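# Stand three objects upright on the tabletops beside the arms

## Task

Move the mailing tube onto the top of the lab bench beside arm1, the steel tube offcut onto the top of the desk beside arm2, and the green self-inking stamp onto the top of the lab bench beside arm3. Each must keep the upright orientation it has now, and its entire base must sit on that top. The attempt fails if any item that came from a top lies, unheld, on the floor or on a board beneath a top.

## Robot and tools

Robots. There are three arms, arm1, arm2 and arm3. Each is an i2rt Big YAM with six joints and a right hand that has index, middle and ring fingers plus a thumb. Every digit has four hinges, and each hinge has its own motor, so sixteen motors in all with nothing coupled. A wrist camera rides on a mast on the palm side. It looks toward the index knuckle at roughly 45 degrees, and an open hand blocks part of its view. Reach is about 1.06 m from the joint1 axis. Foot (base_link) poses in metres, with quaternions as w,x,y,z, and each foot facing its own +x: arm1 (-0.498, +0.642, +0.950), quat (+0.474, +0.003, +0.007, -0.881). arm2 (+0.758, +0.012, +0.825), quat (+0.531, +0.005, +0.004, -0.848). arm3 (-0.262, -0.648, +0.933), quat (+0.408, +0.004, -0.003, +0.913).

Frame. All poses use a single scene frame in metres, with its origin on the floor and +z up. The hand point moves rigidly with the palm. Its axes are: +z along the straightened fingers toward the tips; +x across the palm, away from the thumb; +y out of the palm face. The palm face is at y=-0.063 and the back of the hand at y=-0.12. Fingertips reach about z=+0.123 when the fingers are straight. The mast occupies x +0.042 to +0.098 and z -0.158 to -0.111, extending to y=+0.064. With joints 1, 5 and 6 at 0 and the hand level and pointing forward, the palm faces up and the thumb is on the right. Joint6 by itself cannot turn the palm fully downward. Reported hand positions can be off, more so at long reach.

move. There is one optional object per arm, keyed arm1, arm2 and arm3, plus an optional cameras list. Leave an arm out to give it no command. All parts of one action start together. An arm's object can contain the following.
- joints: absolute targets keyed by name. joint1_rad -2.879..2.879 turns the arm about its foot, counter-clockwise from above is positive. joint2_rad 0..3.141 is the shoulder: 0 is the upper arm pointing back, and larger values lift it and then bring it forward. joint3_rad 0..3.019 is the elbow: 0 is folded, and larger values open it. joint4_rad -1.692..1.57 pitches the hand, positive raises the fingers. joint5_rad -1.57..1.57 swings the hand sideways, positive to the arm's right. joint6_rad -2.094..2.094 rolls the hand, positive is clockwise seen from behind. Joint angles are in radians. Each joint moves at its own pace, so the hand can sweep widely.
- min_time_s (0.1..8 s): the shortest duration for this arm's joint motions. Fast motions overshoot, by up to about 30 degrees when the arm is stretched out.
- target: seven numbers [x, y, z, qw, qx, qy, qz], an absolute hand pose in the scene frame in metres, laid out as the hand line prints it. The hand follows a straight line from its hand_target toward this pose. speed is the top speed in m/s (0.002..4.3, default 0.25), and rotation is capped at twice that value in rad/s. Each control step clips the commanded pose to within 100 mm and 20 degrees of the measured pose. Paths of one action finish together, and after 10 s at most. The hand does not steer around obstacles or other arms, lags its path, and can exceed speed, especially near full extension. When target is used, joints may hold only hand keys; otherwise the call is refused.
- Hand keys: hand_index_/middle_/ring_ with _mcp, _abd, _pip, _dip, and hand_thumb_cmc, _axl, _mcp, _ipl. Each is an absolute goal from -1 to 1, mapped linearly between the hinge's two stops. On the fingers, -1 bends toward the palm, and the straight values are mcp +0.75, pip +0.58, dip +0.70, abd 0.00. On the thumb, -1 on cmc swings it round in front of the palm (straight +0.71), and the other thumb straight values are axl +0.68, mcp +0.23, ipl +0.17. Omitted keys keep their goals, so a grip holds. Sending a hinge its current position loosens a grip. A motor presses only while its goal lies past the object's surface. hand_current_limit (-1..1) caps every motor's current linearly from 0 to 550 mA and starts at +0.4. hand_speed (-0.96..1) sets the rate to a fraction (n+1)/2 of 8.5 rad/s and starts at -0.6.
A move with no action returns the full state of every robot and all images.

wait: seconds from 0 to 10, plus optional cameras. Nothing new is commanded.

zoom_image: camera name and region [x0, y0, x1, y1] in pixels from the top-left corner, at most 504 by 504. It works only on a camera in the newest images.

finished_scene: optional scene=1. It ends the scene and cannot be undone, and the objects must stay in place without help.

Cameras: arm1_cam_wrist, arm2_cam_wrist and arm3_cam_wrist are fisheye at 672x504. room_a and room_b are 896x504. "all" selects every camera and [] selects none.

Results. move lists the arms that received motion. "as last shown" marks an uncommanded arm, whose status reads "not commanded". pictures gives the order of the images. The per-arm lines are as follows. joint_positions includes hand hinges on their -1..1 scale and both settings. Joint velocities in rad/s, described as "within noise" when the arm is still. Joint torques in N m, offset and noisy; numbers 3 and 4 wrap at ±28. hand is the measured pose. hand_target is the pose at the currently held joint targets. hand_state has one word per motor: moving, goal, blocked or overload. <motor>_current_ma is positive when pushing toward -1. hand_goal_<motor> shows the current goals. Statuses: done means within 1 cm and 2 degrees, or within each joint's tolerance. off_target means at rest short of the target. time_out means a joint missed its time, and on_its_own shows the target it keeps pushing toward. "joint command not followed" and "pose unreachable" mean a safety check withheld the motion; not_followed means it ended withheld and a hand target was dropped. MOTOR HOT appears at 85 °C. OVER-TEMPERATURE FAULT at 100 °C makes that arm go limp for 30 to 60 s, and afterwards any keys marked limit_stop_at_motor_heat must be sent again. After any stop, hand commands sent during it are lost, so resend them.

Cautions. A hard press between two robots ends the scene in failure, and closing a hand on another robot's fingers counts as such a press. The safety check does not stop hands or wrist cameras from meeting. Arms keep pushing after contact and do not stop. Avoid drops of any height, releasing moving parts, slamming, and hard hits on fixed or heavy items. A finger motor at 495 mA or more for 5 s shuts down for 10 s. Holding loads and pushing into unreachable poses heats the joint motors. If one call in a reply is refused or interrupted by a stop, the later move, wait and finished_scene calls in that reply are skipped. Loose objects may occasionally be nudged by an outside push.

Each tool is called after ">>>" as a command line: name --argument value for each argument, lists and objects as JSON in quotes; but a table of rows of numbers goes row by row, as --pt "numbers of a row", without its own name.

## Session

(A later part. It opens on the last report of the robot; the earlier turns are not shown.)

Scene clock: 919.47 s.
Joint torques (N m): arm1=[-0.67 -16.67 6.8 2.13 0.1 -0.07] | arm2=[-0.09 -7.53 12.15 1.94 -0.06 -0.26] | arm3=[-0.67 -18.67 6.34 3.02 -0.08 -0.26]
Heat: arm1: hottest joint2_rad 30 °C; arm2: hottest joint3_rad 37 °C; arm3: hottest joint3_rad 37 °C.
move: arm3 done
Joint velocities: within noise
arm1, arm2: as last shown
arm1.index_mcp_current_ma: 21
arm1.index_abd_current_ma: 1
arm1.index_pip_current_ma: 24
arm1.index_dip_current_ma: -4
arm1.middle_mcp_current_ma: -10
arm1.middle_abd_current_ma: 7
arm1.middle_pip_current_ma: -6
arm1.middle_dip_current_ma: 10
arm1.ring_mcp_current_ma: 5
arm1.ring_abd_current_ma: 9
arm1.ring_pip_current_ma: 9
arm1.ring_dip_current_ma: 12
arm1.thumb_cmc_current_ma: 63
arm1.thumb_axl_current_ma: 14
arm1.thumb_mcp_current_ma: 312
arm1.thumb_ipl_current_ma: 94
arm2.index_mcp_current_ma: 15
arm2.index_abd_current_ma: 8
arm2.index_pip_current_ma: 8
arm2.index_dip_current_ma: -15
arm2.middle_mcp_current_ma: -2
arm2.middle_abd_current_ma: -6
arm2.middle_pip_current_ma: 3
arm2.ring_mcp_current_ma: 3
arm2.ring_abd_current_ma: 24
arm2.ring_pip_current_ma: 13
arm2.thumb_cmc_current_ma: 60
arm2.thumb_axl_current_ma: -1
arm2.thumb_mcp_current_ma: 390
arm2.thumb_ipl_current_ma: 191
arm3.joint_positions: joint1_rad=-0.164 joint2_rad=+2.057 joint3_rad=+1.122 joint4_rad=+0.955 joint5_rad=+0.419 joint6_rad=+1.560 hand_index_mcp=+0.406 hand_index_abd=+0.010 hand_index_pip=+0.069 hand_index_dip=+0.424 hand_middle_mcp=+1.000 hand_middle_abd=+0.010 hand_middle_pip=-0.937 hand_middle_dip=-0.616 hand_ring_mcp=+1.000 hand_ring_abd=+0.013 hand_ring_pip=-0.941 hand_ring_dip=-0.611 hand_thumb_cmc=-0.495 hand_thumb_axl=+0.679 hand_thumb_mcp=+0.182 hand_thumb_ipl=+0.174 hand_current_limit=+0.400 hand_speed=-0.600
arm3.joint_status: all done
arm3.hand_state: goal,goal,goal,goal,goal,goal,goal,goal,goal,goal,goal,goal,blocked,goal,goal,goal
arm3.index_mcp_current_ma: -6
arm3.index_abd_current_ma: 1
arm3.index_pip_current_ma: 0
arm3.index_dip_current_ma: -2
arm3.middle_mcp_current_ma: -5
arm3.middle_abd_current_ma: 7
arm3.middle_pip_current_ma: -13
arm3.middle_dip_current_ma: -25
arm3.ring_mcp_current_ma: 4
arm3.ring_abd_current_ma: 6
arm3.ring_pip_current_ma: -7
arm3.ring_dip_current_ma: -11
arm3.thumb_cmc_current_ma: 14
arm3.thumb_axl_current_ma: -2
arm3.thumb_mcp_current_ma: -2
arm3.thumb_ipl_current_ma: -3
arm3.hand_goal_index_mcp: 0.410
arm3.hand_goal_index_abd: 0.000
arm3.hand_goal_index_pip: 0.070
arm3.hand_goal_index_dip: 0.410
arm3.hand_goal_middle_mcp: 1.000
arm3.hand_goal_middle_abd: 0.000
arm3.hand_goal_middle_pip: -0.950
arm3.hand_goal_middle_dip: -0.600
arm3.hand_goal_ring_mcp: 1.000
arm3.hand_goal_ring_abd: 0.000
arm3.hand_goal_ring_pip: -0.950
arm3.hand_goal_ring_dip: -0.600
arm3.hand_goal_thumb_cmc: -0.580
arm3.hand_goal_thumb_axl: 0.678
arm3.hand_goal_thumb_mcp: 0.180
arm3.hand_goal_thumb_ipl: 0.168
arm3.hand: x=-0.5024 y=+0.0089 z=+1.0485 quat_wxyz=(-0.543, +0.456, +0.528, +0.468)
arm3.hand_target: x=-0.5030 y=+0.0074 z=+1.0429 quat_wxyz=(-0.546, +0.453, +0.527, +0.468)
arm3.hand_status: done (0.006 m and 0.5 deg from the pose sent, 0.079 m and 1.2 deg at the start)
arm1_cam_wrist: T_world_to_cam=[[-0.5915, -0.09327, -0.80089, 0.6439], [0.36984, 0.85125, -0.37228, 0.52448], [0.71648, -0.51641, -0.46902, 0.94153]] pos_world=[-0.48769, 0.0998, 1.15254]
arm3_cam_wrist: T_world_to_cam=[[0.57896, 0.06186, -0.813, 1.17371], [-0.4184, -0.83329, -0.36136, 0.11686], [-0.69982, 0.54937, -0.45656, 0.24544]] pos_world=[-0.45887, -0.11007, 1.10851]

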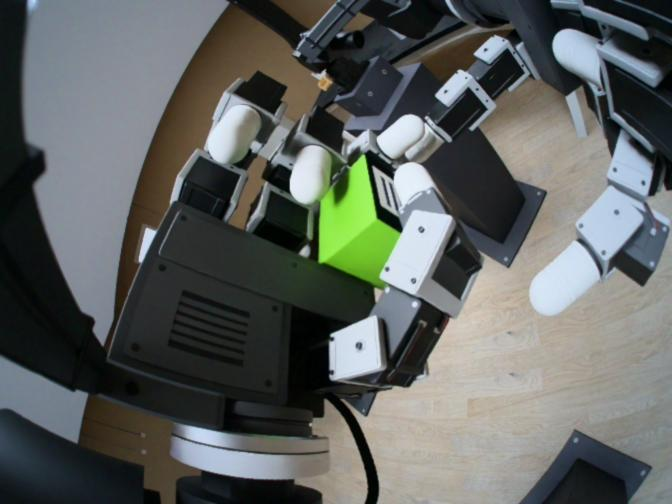

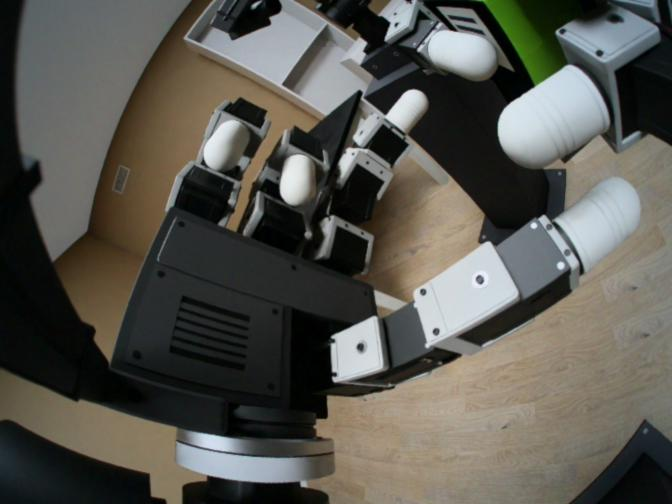

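>>> move --arm3 '{"target": [-0.4825, -0.0129, 1.0305, 0.5458, -0.4525, -0.5270, -0.4685], "speed": 0.08}' --cameras '["arm1_cam_wrist", "arm3_cam_wrist"]'

>>> zoom_image --camera "arm3_cam_wrist" --region '[400, 0, 672, 272]'

>>> zoom_image --camera "arm1_cam_wrist" --region '[340, 60, 612, 332]'

Scene clock: 952.30 s.
Joint torques (N m): arm1=[-0.67 -16.73 6.8 2.13 0.1 -0.07] | arm2=[-0.32 -7.3 12.26 1.99 -0.05 -0.28] | arm3=[-1.2 -19.19 5.89 2.97 -0.09 -0.26]
Heat: arm1: hottest joint2_rad 30 °C; arm2: hottest joint3_rad 38 °C; arm3: hottest joint3_rad 37 °C.
move: arm3 done
Joint velocities: arm1=[-0.044 -0.005 0.012 0.012 -0.022 0.051] | arm2=[within noise] | arm3=[within noise]
arm1, arm2: as last shown
arm1.index_mcp_current_ma: 10
arm1.index_abd_current_ma: 8
arm1.index_pip_current_ma: 11
arm1.middle_mcp_current_ma: -12
arm1.middle_abd_current_ma: 11
arm1.middle_pip_current_ma: 0
arm1.middle_dip_current_ma: 12
arm1.ring_mcp_current_ma: 6
arm1.ring_abd_current_ma: 2
arm1.ring_pip_current_ma: 14
arm1.ring_dip_current_ma: 8
arm1.thumb_cmc_current_ma: 57
arm1.thumb_axl_current_ma: 21
arm1.thumb_mcp_current_ma: 313
arm1.thumb_ipl_current_ma: 100
arm2.index_mcp_current_ma: 7
arm2.index_abd_current_ma: 3
arm2.index_pip_current_ma: -4
arm2.index_dip_current_ma: -5
arm2.middle_mcp_current_ma: -9
arm2.middle_abd_current_ma: 21
arm2.middle_pip_current_ma: 9
arm2.ring_abd_current_ma: 11
arm2.ring_pip_current_ma: 8
arm2.ring_dip_current_ma: 2
arm2.thumb_cmc_current_ma: 57
arm2.thumb_axl_current_ma: 1
arm2.thumb_mcp_current_ma: 381
arm2.thumb_ipl_current_ma: 185
arm3.joint_positions: joint1_rad=-0.168 joint2_rad=+2.057 joint3_rad=+1.031 joint4_rad=+1.030 joint5_rad=+0.407 joint6_rad=+1.560 hand_index_mcp=+0.406 hand_index_abd=+0.010 hand_index_pip=+0.069 hand_index_dip=+0.424 hand_middle_mcp=+1.000 hand_middle_abd=+0.010 hand_middle_pip=-0.937 hand_middle_dip=-0.616 hand_ring_mcp=+1.000 hand_ring_abd=+0.013 hand_ring_pip=-0.941 hand_ring_dip=-0.611 hand_thumb_cmc=-0.495 hand_thumb_axl=+0.679 hand_thumb_mcp=+0.182 hand_thumb_ipl=+0.174 hand_current_limit=+0.400 hand_speed=-0.600
arm3.joint_status: not commanded
arm3.hand_state: goal,goal,goal,goal,goal,goal,goal,goal,goal,goal,goal,goal,blocked,goal,goal,goal
arm3.index_mcp_current_ma: -16
arm3.index_abd_current_ma: 18
arm3.index_pip_current_ma: 2
arm3.index_dip_current_ma: -6
arm3.middle_mcp_current_ma: -9
arm3.middle_abd_current_ma: 3
arm3.middle_pip_current_ma: 2
arm3.middle_dip_current_ma: -9
arm3.ring_mcp_current_ma: 8
arm3.ring_abd_current_ma: 4
arm3.ring_pip_current_ma: -11
arm3.ring_dip_current_ma: 1
arm3.thumb_cmc_current_ma: 16
arm3.thumb_axl_current_ma: -8
arm3.thumb_mcp_current_ma: 4
arm3.thumb_ipl_current_ma: -3
arm3.hand_goal_index_mcp: 0.410
arm3.hand_goal_index_abd: 0.000
arm3.hand_goal_index_pip: 0.070
arm3.hand_goal_index_dip: 0.410
arm3.hand_goal_middle_mcp: 1.000
arm3.hand_goal_middle_abd: 0.000
arm3.hand_goal_middle_pip: -0.950
arm3.hand_goal_middle_dip: -0.600
arm3.hand_goal_ring_mcp: 1.000
arm3.hand_goal_ring_abd: 0.000
arm3.hand_goal_ring_pip: -0.950
arm3.hand_goal_ring_dip: -0.600
arm3.hand_goal_thumb_cmc: -0.580
arm3.hand_goal_thumb_axl: 0.678
arm3.hand_goal_thumb_mcp: 0.180
arm3.hand_goal_thumb_ipl: 0.168
arm3.hand: x=-0.4863 y=-0.0139 z=+1.0257 quat_wxyz=(-0.539, +0.455, +0.535, +0.465)
arm3.hand_target: x=-0.4826 y=-0.0130 z=+1.0304 quat_wxyz=(-0.546, +0.453, +0.527, +0.468)
arm3.hand_status: done (0.006 m and 1.3 deg from the pose sent, 0.035 m and 0.5 deg at the start)
arm1_cam_wrist: T_world_to_cam=[[-0.5915, -0.09327, -0.80089, 0.6439], [0.36984, 0.85125, -0.37228, 0.52448], [0.71648, -0.51641, -0.46902, 0.94153]] pos_world=[-0.48769, 0.0998, 1.15254]
arm3_cam_wrist: T_world_to_cam=[[0.58547, 0.05564, -0.80878, 1.14613], [-0.409, -0.8411, -0.35393, 0.09312], [-0.69996, 0.53801, -0.46968, 0.2721]] pos_world=[-0.44248, -0.13184, 1.08773]

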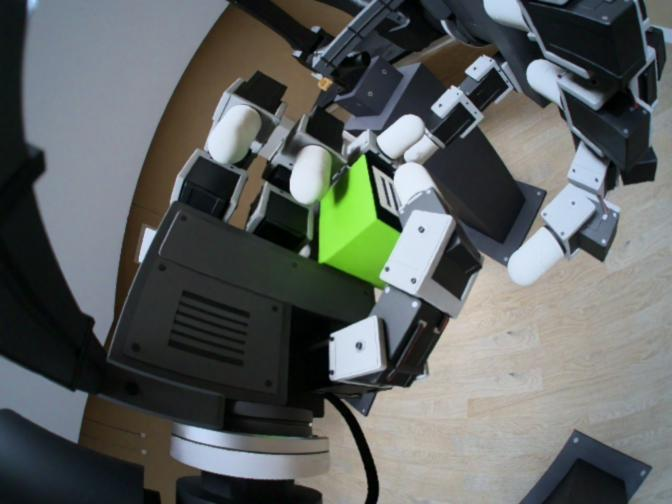

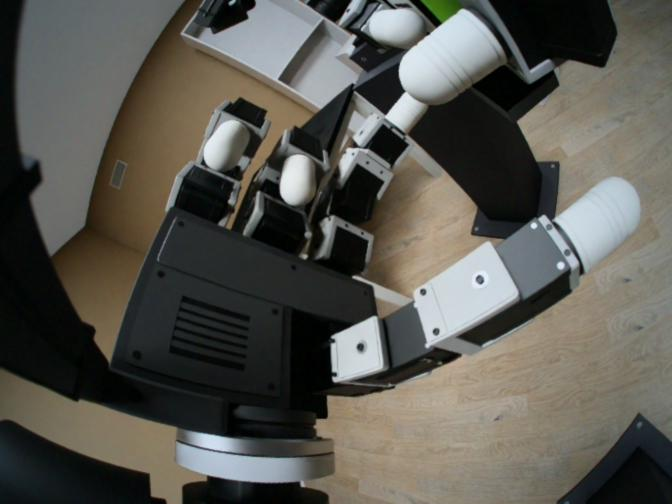

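Scaled by 1.853 from the camera's image (finer frame: 960x720).

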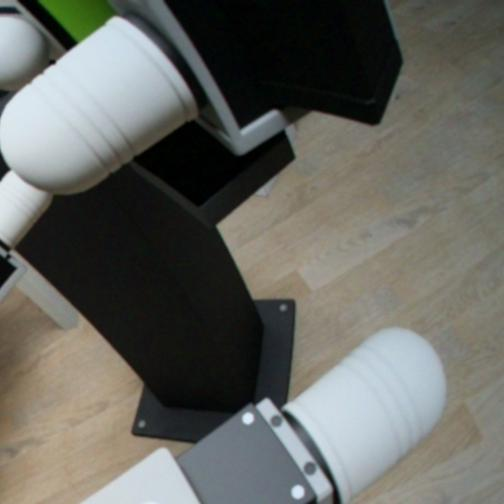

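Scaled by 1.853 from the camera's image (finer frame: 960x720).

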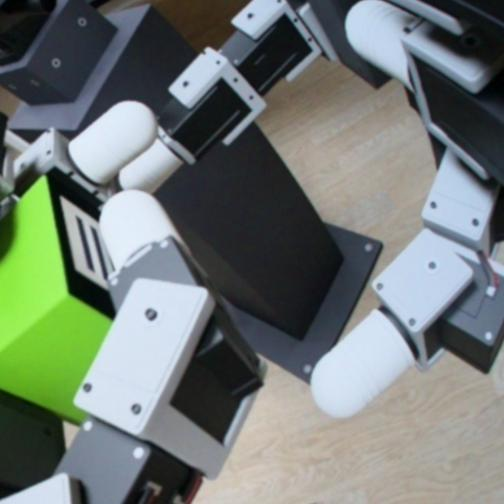

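>>> zoom_image --camera "arm3_cam_wrist" --region '[380, 0, 620, 160]'

>>> move --cameras '["room_a", "room_b"]'

>>> zoom_image --camera "room_a" --region '[480, 140, 660, 280]'

>>> zoom_image --camera "room_b" --region '[330, 120, 510, 260]'

Scaled by 2.100 from the camera's image (finer frame: 960x720).

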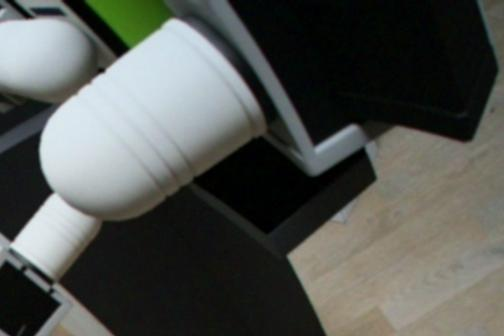

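Scene clock: 1011.57 s.
Joint torques (N m): arm1=[-0.67 -16.73 6.8 2.11 0.1 -0.07] | arm2=[-0.21 -7 12.22 1.96 -0.06 -0.28] | arm3=[-1.14 -19.14 5.86 2.97 -0.09 -0.27]
Heat: arm1: hottest joint2_rad 30 °C; arm2: hottest joint3_rad 38 °C; arm3: hottest joint3_rad 36 °C.
Joint velocities: within noise
arm1.joint_positions: joint1_rad=+0.806 joint2_rad=+1.818 joint3_rad=+0.876 joint4_rad=+0.960 joint5_rad=+0.039 joint6_rad=+1.572 hand_index_mcp=+0.708 hand_index_abd=+0.009 hand_index_pip=-0.438 hand_index_dip=+0.285 hand_middle_mcp=+0.753 hand_middle_abd=+0.011 hand_middle_pip=-0.936 hand_middle_dip=-0.494 hand_ring_mcp=+0.751 hand_ring_abd=+0.010 hand_ring_pip=-0.936 hand_ring_dip=-0.496 hand_thumb_cmc=-0.496 hand_thumb_axl=+0.692 hand_thumb_mcp=-0.267 hand_thumb_ipl=-0.368 hand_current_limit=+0.400 hand_speed=-0.600
arm1.joint_status: not commanded
arm1.hand_state: blocked,goal,goal,goal,goal,goal,goal,goal,goal,goal,goal,goal,blocked,goal,blocked,blocked
arm1.index_mcp_current_ma: 18
arm1.index_abd_current_ma: 13
arm1.index_pip_current_ma: 5
arm1.index_dip_current_ma: 7
arm1.middle_mcp_current_ma: -10
arm1.middle_abd_current_ma: 16
arm1.middle_pip_current_ma: 0
arm1.middle_dip_current_ma: 14
arm1.ring_mcp_current_ma: 6
arm1.ring_abd_current_ma: 11
arm1.ring_pip_current_ma: 25
arm1.ring_dip_current_ma: 11
arm1.thumb_cmc_current_ma: 72
arm1.thumb_axl_current_ma: 29
arm1.thumb_mcp_current_ma: 305
arm1.thumb_ipl_current_ma: 112
arm1.hand_goal_index_mcp: 0.680
arm1.hand_goal_index_abd: 0.000
arm1.hand_goal_index_pip: -0.444
arm1.hand_goal_index_dip: 0.280
arm1.hand_goal_middle_mcp: 0.754
arm1.hand_goal_middle_abd: 0.000
arm1.hand_goal_middle_pip: -0.950
arm1.hand_goal_middle_dip: -0.500
arm1.hand_goal_ring_mcp: 0.754
arm1.hand_goal_ring_abd: 0.000
arm1.hand_goal_ring_pip: -0.950
arm1.hand_goal_ring_dip: -0.500
arm1.hand_goal_thumb_cmc: -0.560
arm1.hand_goal_thumb_axl: 0.678
arm1.hand_goal_thumb_mcp: -0.500
arm1.hand_goal_thumb_ipl: -0.450
arm1.hand: x=-0.4447 y=-0.0143 z=+1.0931 quat_wxyz=(+0.452, +0.542, -0.453, +0.545) (m; scene frame)
arm1.hand_target: x=-0.4482 y=-0.0153 z=+1.1077 quat_wxyz=(+0.456, +0.533, -0.451, +0.552) (m; scene frame)
arm1.hand_status: not commanded
arm2.joint_positions: joint1_rad=-0.899 joint2_rad=+1.072 joint3_rad=+0.534 joint4_rad=+0.489 joint5_rad=+0.051 joint6_rad=+1.564 hand_index_mcp=+0.623 hand_index_abd=+0.013 hand_index_pip=-0.848 hand_index_dip=+0.691 hand_middle_mcp=+0.896 hand_middle_abd=+0.007 hand_middle_pip=-0.951 hand_middle_dip=-0.508 hand_ring_mcp=+0.758 hand_ring_abd=+0.008 hand_ring_pip=-0.947 hand_ring_dip=-0.498 hand_thumb_cmc=-0.393 hand_thumb_axl=+0.682 hand_thumb_mcp=-0.247 hand_thumb_ipl=-0.362 hand_current_limit=+0.400 hand_speed=-0.600
arm2.joint_status: not commanded
arm2.hand_state: goal,goal,goal,goal,overload,goal,goal,goal,goal,goal,goal,goal,blocked,goal,blocked,blocked
arm2.index_mcp_current_ma: 2
arm2.index_abd_current_ma: 8
arm2.index_pip_current_ma: -3
arm2.index_dip_current_ma: -4
arm2.middle_mcp_current_ma: -10
arm2.middle_abd_current_ma: 20
arm2.middle_pip_current_ma: 1
arm2.middle_dip_current_ma: -18
arm2.ring_mcp_current_ma: 1
arm2.ring_abd_current_ma: 14
arm2.ring_pip_current_ma: 9
arm2.ring_dip_current_ma: -2
arm2.thumb_cmc_current_ma: 60
arm2.thumb_axl_current_ma: -9
arm2.thumb_mcp_current_ma: 386
arm2.thumb_ipl_current_ma: 195
arm2.hand_goal_index_mcp: 0.620
arm2.hand_goal_index_abd: 0.000
arm2.hand_goal_index_pip: -0.850
arm2.hand_goal_index_dip: 0.696
arm2.hand_goal_middle_mcp: 0.754
arm2.hand_goal_middle_abd: 0.000
arm2.hand_goal_middle_pip: -0.950
arm2.hand_goal_middle_dip: -0.500
arm2.hand_goal_ring_mcp: 0.754
arm2.hand_goal_ring_abd: 0.000
arm2.hand_goal_ring_pip: -0.950
arm2.hand_goal_ring_dip: -0.500
arm2.hand_goal_thumb_cmc: -0.430
arm2.hand_goal_thumb_axl: 0.678
arm2.hand_goal_thumb_mcp: -0.500
arm2.hand_goal_thumb_ipl: -0.450
arm2.hand: x=+0.2769 y=-0.0015 z=+1.0885 quat_wxyz=(+0.685, +0.068, -0.723, +0.051) (m; scene frame)
arm2.hand_target: x=+0.2674 y=-0.0034 z=+1.1157 quat_wxyz=(+0.701, +0.068, -0.708, +0.052) (m; scene frame)
arm2.hand_status: not commanded
arm3.joint_positions: joint1_rad=-0.168 joint2_rad=+2.057 joint3_rad=+1.031 joint4_rad=+1.030 joint5_rad=+0.407 joint6_rad=+1.560 hand_index_mcp=+0.406 hand_index_abd=+0.010 hand_index_pip=+0.069 hand_index_dip=+0.424 hand_middle_mcp=+1.000 hand_middle_abd=+0.010 hand_middle_pip=-0.937 hand_middle_dip=-0.616 hand_ring_mcp=+1.000 hand_ring_abd=+0.013 hand_ring_pip=-0.941 hand_ring_dip=-0.611 hand_thumb_cmc=-0.495 hand_thumb_axl=+0.679 hand_thumb_mcp=+0.182 hand_thumb_ipl=+0.174 hand_current_limit=+0.400 hand_speed=-0.600
arm3.joint_status: not commanded
arm3.hand_state: goal,goal,goal,goal,goal,goal,goal,goal,goal,goal,goal,goal,blocked,goal,goal,goal
arm3.index_mcp_current_ma: -10
arm3.index_abd_current_ma: 2
arm3.index_pip_current_ma: -1
arm3.index_dip_current_ma: -6
arm3.middle_mcp_current_ma: 4
arm3.middle_abd_current_ma: 2
arm3.middle_pip_current_ma: -9
arm3.middle_dip_current_ma: -5
arm3.ring_mcp_current_ma: 10
arm3.ring_abd_current_ma: -2
arm3.ring_pip_current_ma: -4
arm3.ring_dip_current_ma: -14
arm3.thumb_cmc_current_ma: 29
arm3.thumb_axl_current_ma: 8
arm3.thumb_mcp_current_ma: 27
arm3.thumb_ipl_current_ma: 0
arm3.hand_goal_index_mcp: 0.410
arm3.hand_goal_index_abd: 0.000
arm3.hand_goal_index_pip: 0.070
arm3.hand_goal_index_dip: 0.410
arm3.hand_goal_middle_mcp: 1.000
arm3.hand_goal_middle_abd: 0.000
arm3.hand_goal_middle_pip: -0.950
arm3.hand_goal_middle_dip: -0.600
arm3.hand_goal_ring_mcp: 1.000
arm3.hand_goal_ring_abd: 0.000
arm3.hand_goal_ring_pip: -0.950
arm3.hand_goal_ring_dip: -0.600
arm3.hand_goal_thumb_cmc: -0.580
arm3.hand_goal_thumb_axl: 0.678
arm3.hand_goal_thumb_mcp: 0.180
arm3.hand_goal_thumb_ipl: 0.168
arm3.hand: x=-0.4863 y=-0.0139 z=+1.0257 quat_wxyz=(-0.539, +0.455, +0.535, +0.465) (m; scene frame)
arm3.hand_target: x=-0.4826 y=-0.0130 z=+1.0304 quat_wxyz=(-0.546, +0.453, +0.527, +0.468) (m; scene frame)
arm3.hand_status: done (0.006 m and 1.3 deg from the pose sent, 0.035 m and 0.5 deg at the start)
pictures: room_a, room_b

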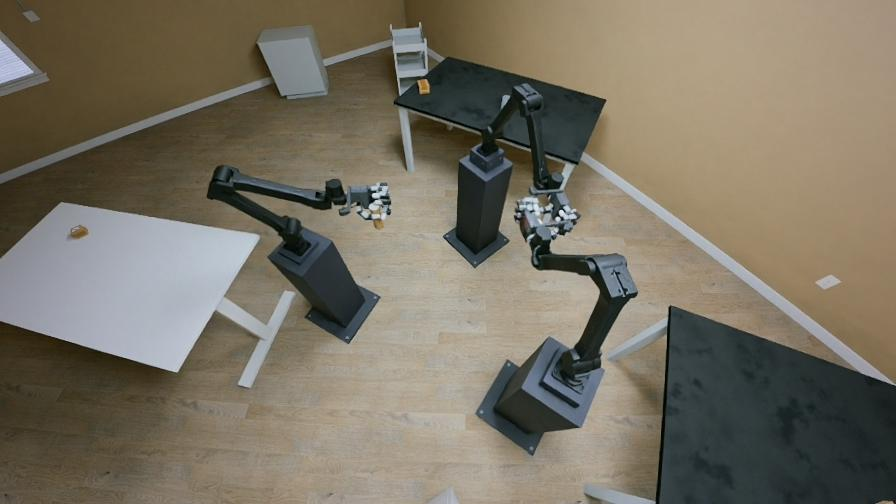

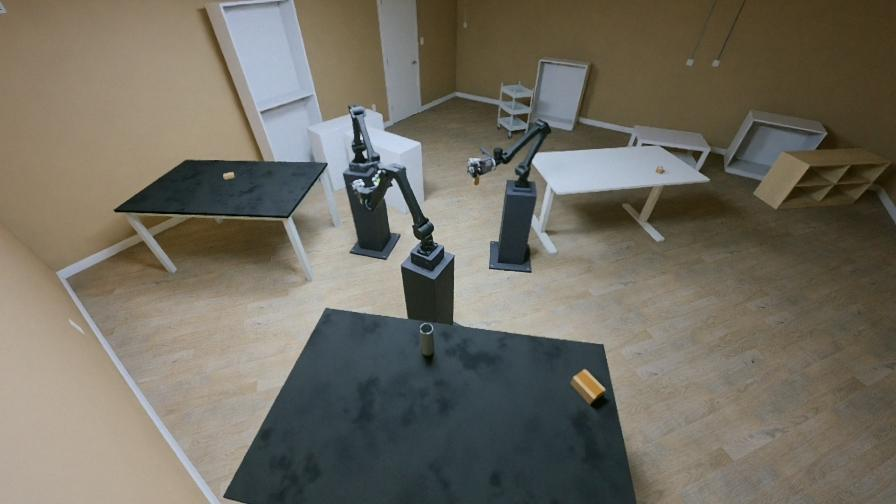

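Scaled by 2.800 from the camera's image (finer frame: 1280x720).

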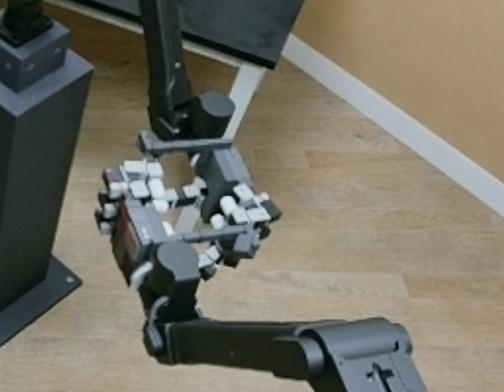

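Scaled by 2.800 from the camera's image (finer frame: 1280x720).

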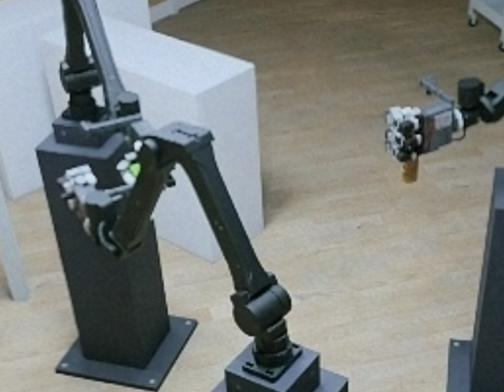

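>>> move --arm3 '{"target": [-0.4765, 0.0095, 1.043, 0.5458, -0.4525, -0.5270, -0.4685], "speed": 0.08}' --cameras '["arm1_cam_wrist", "arm3_cam_wrist"]'

>>> zoom_image --camera "arm3_cam_wrist" --region '[380, 0, 620, 240]'

>>> zoom_image --camera "arm1_cam_wrist" --region '[360, 60, 600, 300]'

Scene clock: 1128.43 s.
Joint torques (N m): arm1=[-0.73 -16.73 6.79 2.14 0.1 -0.07] | arm2=[-0.21 -7.24 12.22 1.94 -0.02 -0.27] | arm3=[-1.03 -19.72 9.87 1.63 -0.06 -0.27]
Heat: arm1: hottest joint2_rad 30 °C; arm2: hottest joint3_rad 38 °C; arm3: hottest joint3_rad 36 °C.
move: arm3 off_target
Joint velocities: within noise
arm1, arm2: as last shown
arm1.index_mcp_current_ma: 14
arm1.index_abd_current_ma: 15
arm1.index_pip_current_ma: 16
arm1.index_dip_current_ma: -9
arm1.middle_abd_current_ma: 10
arm1.middle_pip_current_ma: 8
arm1.middle_dip_current_ma: 4
arm1.ring_mcp_current_ma: 7
arm1.ring_abd_current_ma: 12
arm1.ring_pip_current_ma: 7
arm1.ring_dip_current_ma: 4
arm1.thumb_cmc_current_ma: 64
arm1.thumb_axl_current_ma: 21
arm1.thumb_mcp_current_ma: 304
arm1.thumb_ipl_current_ma: 95
arm2.index_mcp_current_ma: 8
arm2.index_abd_current_ma: 13
arm2.index_pip_current_ma: -2
arm2.index_dip_current_ma: -8
arm2.middle_mcp_current_ma: -9
arm2.middle_abd_current_ma: 5
arm2.middle_pip_current_ma: 10
arm2.middle_dip_current_ma: 1
arm2.ring_abd_current_ma: 17
arm2.ring_pip_current_ma: 3
arm2.ring_dip_current_ma: 12
arm2.thumb_cmc_current_ma: 61
arm2.thumb_axl_current_ma: -6
arm2.thumb_mcp_current_ma: 382
arm2.thumb_ipl_current_ma: 185
arm3.joint_positions: joint1_rad=-0.202 joint2_rad=+2.057 joint3_rad=+1.031 joint4_rad=+1.011 joint5_rad=+0.376 joint6_rad=+1.560 hand_index_mcp=+0.406 hand_index_abd=+0.010 hand_index_pip=+0.069 hand_index_dip=+0.424 hand_middle_mcp=+1.000 hand_middle_abd=+0.010 hand_middle_pip=-0.937 hand_middle_dip=-0.616 hand_ring_mcp=+1.000 hand_ring_abd=+0.013 hand_ring_pip=-0.941 hand_ring_dip=-0.611 hand_thumb_cmc=-0.495 hand_thumb_axl=+0.679 hand_thumb_mcp=+0.182 hand_thumb_ipl=+0.174 hand_current_limit=+0.400 hand_speed=-0.600
arm3.joint_status: not commanded
arm3.hand_state: goal,goal,goal,goal,goal,goal,goal,goal,goal,goal,goal,goal,blocked,goal,goal,goal
arm3.index_mcp_current_ma: -11
arm3.index_abd_current_ma: 3
arm3.index_pip_current_ma: 6
arm3.index_dip_current_ma: -9
arm3.middle_mcp_current_ma: -4
arm3.middle_abd_current_ma: -11
arm3.middle_pip_current_ma: -6
arm3.middle_dip_current_ma: -18
arm3.ring_mcp_current_ma: 6
arm3.ring_abd_current_ma: 6
arm3.ring_pip_current_ma: -14
arm3.ring_dip_current_ma: -21
arm3.thumb_cmc_current_ma: 20
arm3.thumb_axl_current_ma: 14
arm3.thumb_mcp_current_ma: 8
arm3.thumb_ipl_current_ma: 6
arm3.hand_goal_index_mcp: 0.410
arm3.hand_goal_index_abd: 0.000
arm3.hand_goal_index_pip: 0.070
arm3.hand_goal_index_dip: 0.410
arm3.hand_goal_middle_mcp: 1.000
arm3.hand_goal_middle_abd: 0.000
arm3.hand_goal_middle_pip: -0.950
arm3.hand_goal_middle_dip: -0.600
arm3.hand_goal_ring_mcp: 1.000
arm3.hand_goal_ring_abd: 0.000
arm3.hand_goal_ring_pip: -0.950
arm3.hand_goal_ring_dip: -0.600
arm3.hand_goal_thumb_cmc: -0.580
arm3.hand_goal_thumb_axl: 0.678
arm3.hand_goal_thumb_mcp: 0.180
arm3.hand_goal_thumb_ipl: 0.168
arm3.hand: x=-0.4702 y=-0.0051 z=+1.0218 quat_wxyz=(-0.532, +0.458, +0.541, +0.463)
arm3.hand_target: x=-0.4760 y=+0.0084 z=+1.0433 quat_wxyz=(-0.546, +0.452, +0.527, +0.469)
arm3.hand_status: off_target (0.027 m and 2.4 deg from the pose sent, 0.031 m and 1.3 deg at the start)
arm1_cam_wrist: T_world_to_cam=[[-0.5915, -0.09327, -0.80089, 0.6439], [0.36984, 0.85125, -0.37228, 0.52448], [0.71648, -0.51641, -0.46902, 0.94153]] pos_world=[-0.48769, 0.0998, 1.15254]
arm3_cam_wrist: T_world_to_cam=[[0.59357, 0.04058, -0.80376, 1.13158], [-0.4078, -0.84585, -0.34386, 0.09601], [-0.69381, 0.53188, -0.48552, 0.2958]] pos_world=[-0.42729, -0.12204, 1.08615]

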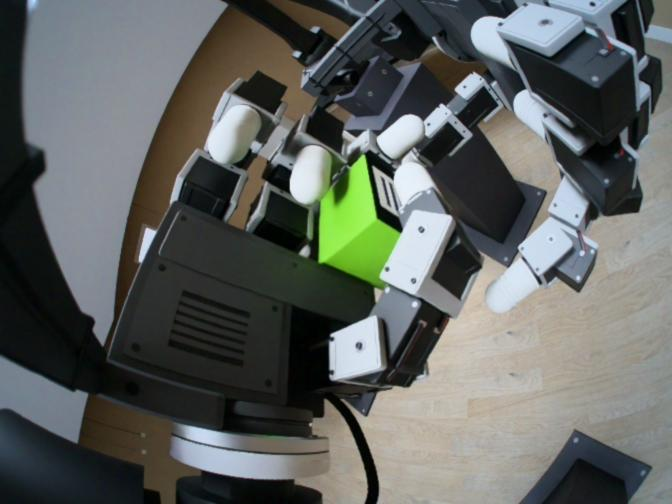

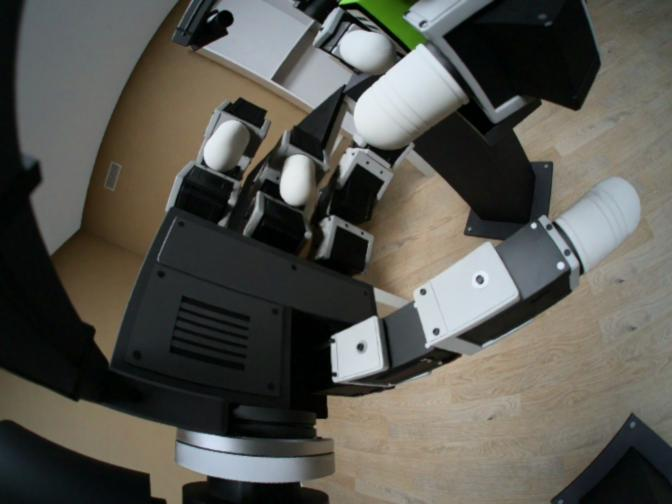

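Scaled by 2.100 from the camera's image (finer frame: 960x720).

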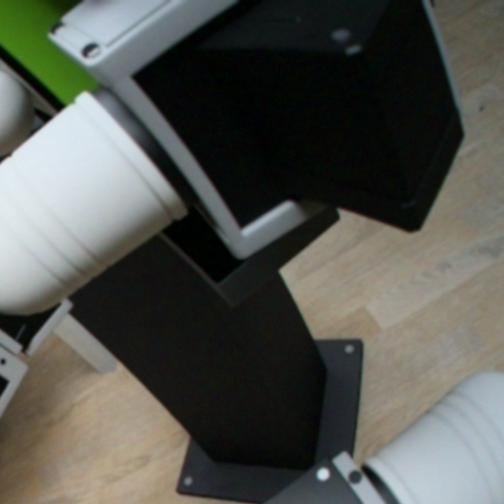

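Scaled by 2.100 from the camera's image (finer frame: 960x720).

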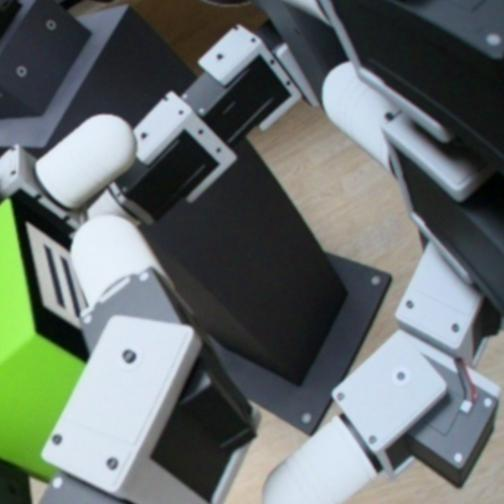

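>>> move --arm3 '{"target": [-0.480, 0.033, 1.050, 0.5458, -0.4525, -0.5270, -0.4685], "speed": 0.08}' --cameras '["arm1_cam_wrist", "arm3_cam_wrist"]'

>>> zoom_image --camera "arm3_cam_wrist" --region '[380, 0, 620, 240]'

Scene clock: 1136.20 s.
Joint torques (N m): arm1=[-0.67 -16.73 6.79 2.13 0.1 -0.07] | arm2=[-0.38 -7.12 12.21 1.96 -0.06 -0.26] | arm3=[-1.2 -18.61 10.32 1.65 -0.08 -0.24]
Heat: arm1: hottest joint2_rad 30 °C; arm2: hottest joint3_rad 38 °C; arm3: hottest joint3_rad 36 °C.
move: arm3 off_target
Joint velocities: within noise
arm1, arm2: as last shown
arm1.index_mcp_current_ma: 19
arm1.index_abd_current_ma: 17
arm1.index_pip_current_ma: 9
arm1.index_dip_current_ma: 1
arm1.middle_mcp_current_ma: -4
arm1.middle_abd_current_ma: 22
arm1.middle_pip_current_ma: -2
arm1.middle_dip_current_ma: 2
arm1.ring_abd_current_ma: 19
arm1.ring_pip_current_ma: 6
arm1.ring_dip_current_ma: 13
arm1.thumb_axl_current_ma: 20
arm1.thumb_mcp_current_ma: 300
arm2.index_mcp_current_ma: 9
arm2.index_abd_current_ma: 9
arm2.index_pip_current_ma: 5
arm2.index_dip_current_ma: -11
arm2.middle_mcp_current_ma: -5
arm2.middle_abd_current_ma: 15
arm2.middle_pip_current_ma: 7
arm2.middle_dip_current_ma: -10
arm2.ring_mcp_current_ma: -5
arm2.ring_abd_current_ma: 16
arm2.ring_pip_current_ma: 9
arm2.ring_dip_current_ma: 9
arm2.thumb_cmc_current_ma: 51
arm2.thumb_axl_current_ma: -4
arm2.thumb_ipl_current_ma: 183
arm3.joint_positions: joint1_rad=-0.215 joint2_rad=+2.057 joint3_rad=+1.106 joint4_rad=+0.958 joint5_rad=+0.360 joint6_rad=+1.560 hand_index_mcp=+0.406 hand_index_abd=+0.010 hand_index_pip=+0.069 hand_index_dip=+0.424 hand_middle_mcp=+1.000 hand_middle_abd=+0.010 hand_middle_pip=-0.937 hand_middle_dip=-0.616 hand_ring_mcp=+1.000 hand_ring_abd=+0.013 hand_ring_pip=-0.941 hand_ring_dip=-0.611 hand_thumb_cmc=-0.495 hand_thumb_axl=+0.679 hand_thumb_mcp=+0.182 hand_thumb_ipl=+0.174 hand_current_limit=+0.400 hand_speed=-0.600
arm3.joint_status: not commanded
arm3.hand_state: goal,goal,goal,goal,goal,goal,goal,goal,goal,goal,goal,goal,blocked,goal,goal,goal
arm3.index_mcp_current_ma: 13
arm3.index_abd_current_ma: 5
arm3.index_pip_current_ma: -1
arm3.index_dip_current_ma: -5
arm3.middle_mcp_current_ma: -5
arm3.middle_abd_current_ma: 2
arm3.middle_pip_current_ma: -8
arm3.middle_dip_current_ma: -1
arm3.ring_mcp_current_ma: 20
arm3.ring_abd_current_ma: -13
arm3.ring_pip_current_ma: 9
arm3.ring_dip_current_ma: 9
arm3.thumb_cmc_current_ma: 23
arm3.thumb_axl_current_ma: -5
arm3.thumb_mcp_current_ma: 1
arm3.thumb_ipl_current_ma: -4
arm3.hand_goal_index_mcp: 0.410
arm3.hand_goal_index_abd: 0.000
arm3.hand_goal_index_pip: 0.070
arm3.hand_goal_index_dip: 0.410
arm3.hand_goal_middle_mcp: 1.000
arm3.hand_goal_middle_abd: 0.000
arm3.hand_goal_middle_pip: -0.950
arm3.hand_goal_middle_dip: -0.600
arm3.hand_goal_ring_mcp: 1.000
arm3.hand_goal_ring_abd: 0.000
arm3.hand_goal_ring_pip: -0.950
arm3.hand_goal_ring_dip: -0.600
arm3.hand_goal_thumb_cmc: -0.580
arm3.hand_goal_thumb_axl: 0.678
arm3.hand_goal_thumb_mcp: 0.180
arm3.hand_goal_thumb_ipl: 0.168
arm3.hand: x=-0.4766 y=+0.0195 z=+1.0422 quat_wxyz=(-0.540, +0.455, +0.534, +0.465)
arm3.hand_target: x=-0.4798 y=+0.0323 z=+1.0501 quat_wxyz=(-0.546, +0.452, +0.527, +0.468)
arm3.hand_status: off_target (0.016 m and 1.1 deg from the pose sent, 0.048 m and 2.4 deg at the start)
arm1_cam_wrist: T_world_to_cam=[[-0.5915, -0.09327, -0.80089, 0.6439], [0.36984, 0.85125, -0.37228, 0.52448], [0.71648, -0.51641, -0.46902, 0.94153]] pos_world=[-0.48769, 0.0998, 1.15254]
arm3_cam_wrist: T_world_to_cam=[[0.58451, 0.0576, -0.80934, 1.15204], [-0.40938, -0.84028, -0.35545, 0.13245], [-0.70054, 0.53909, -0.46757, 0.26618]] pos_world=[-0.43268, -0.09855, 1.10393]

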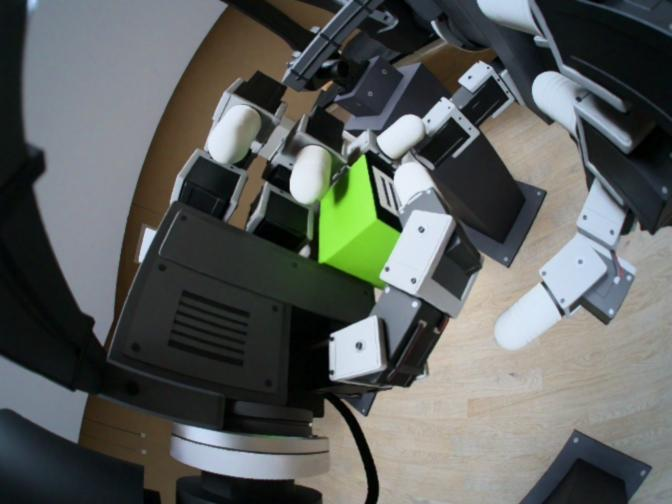

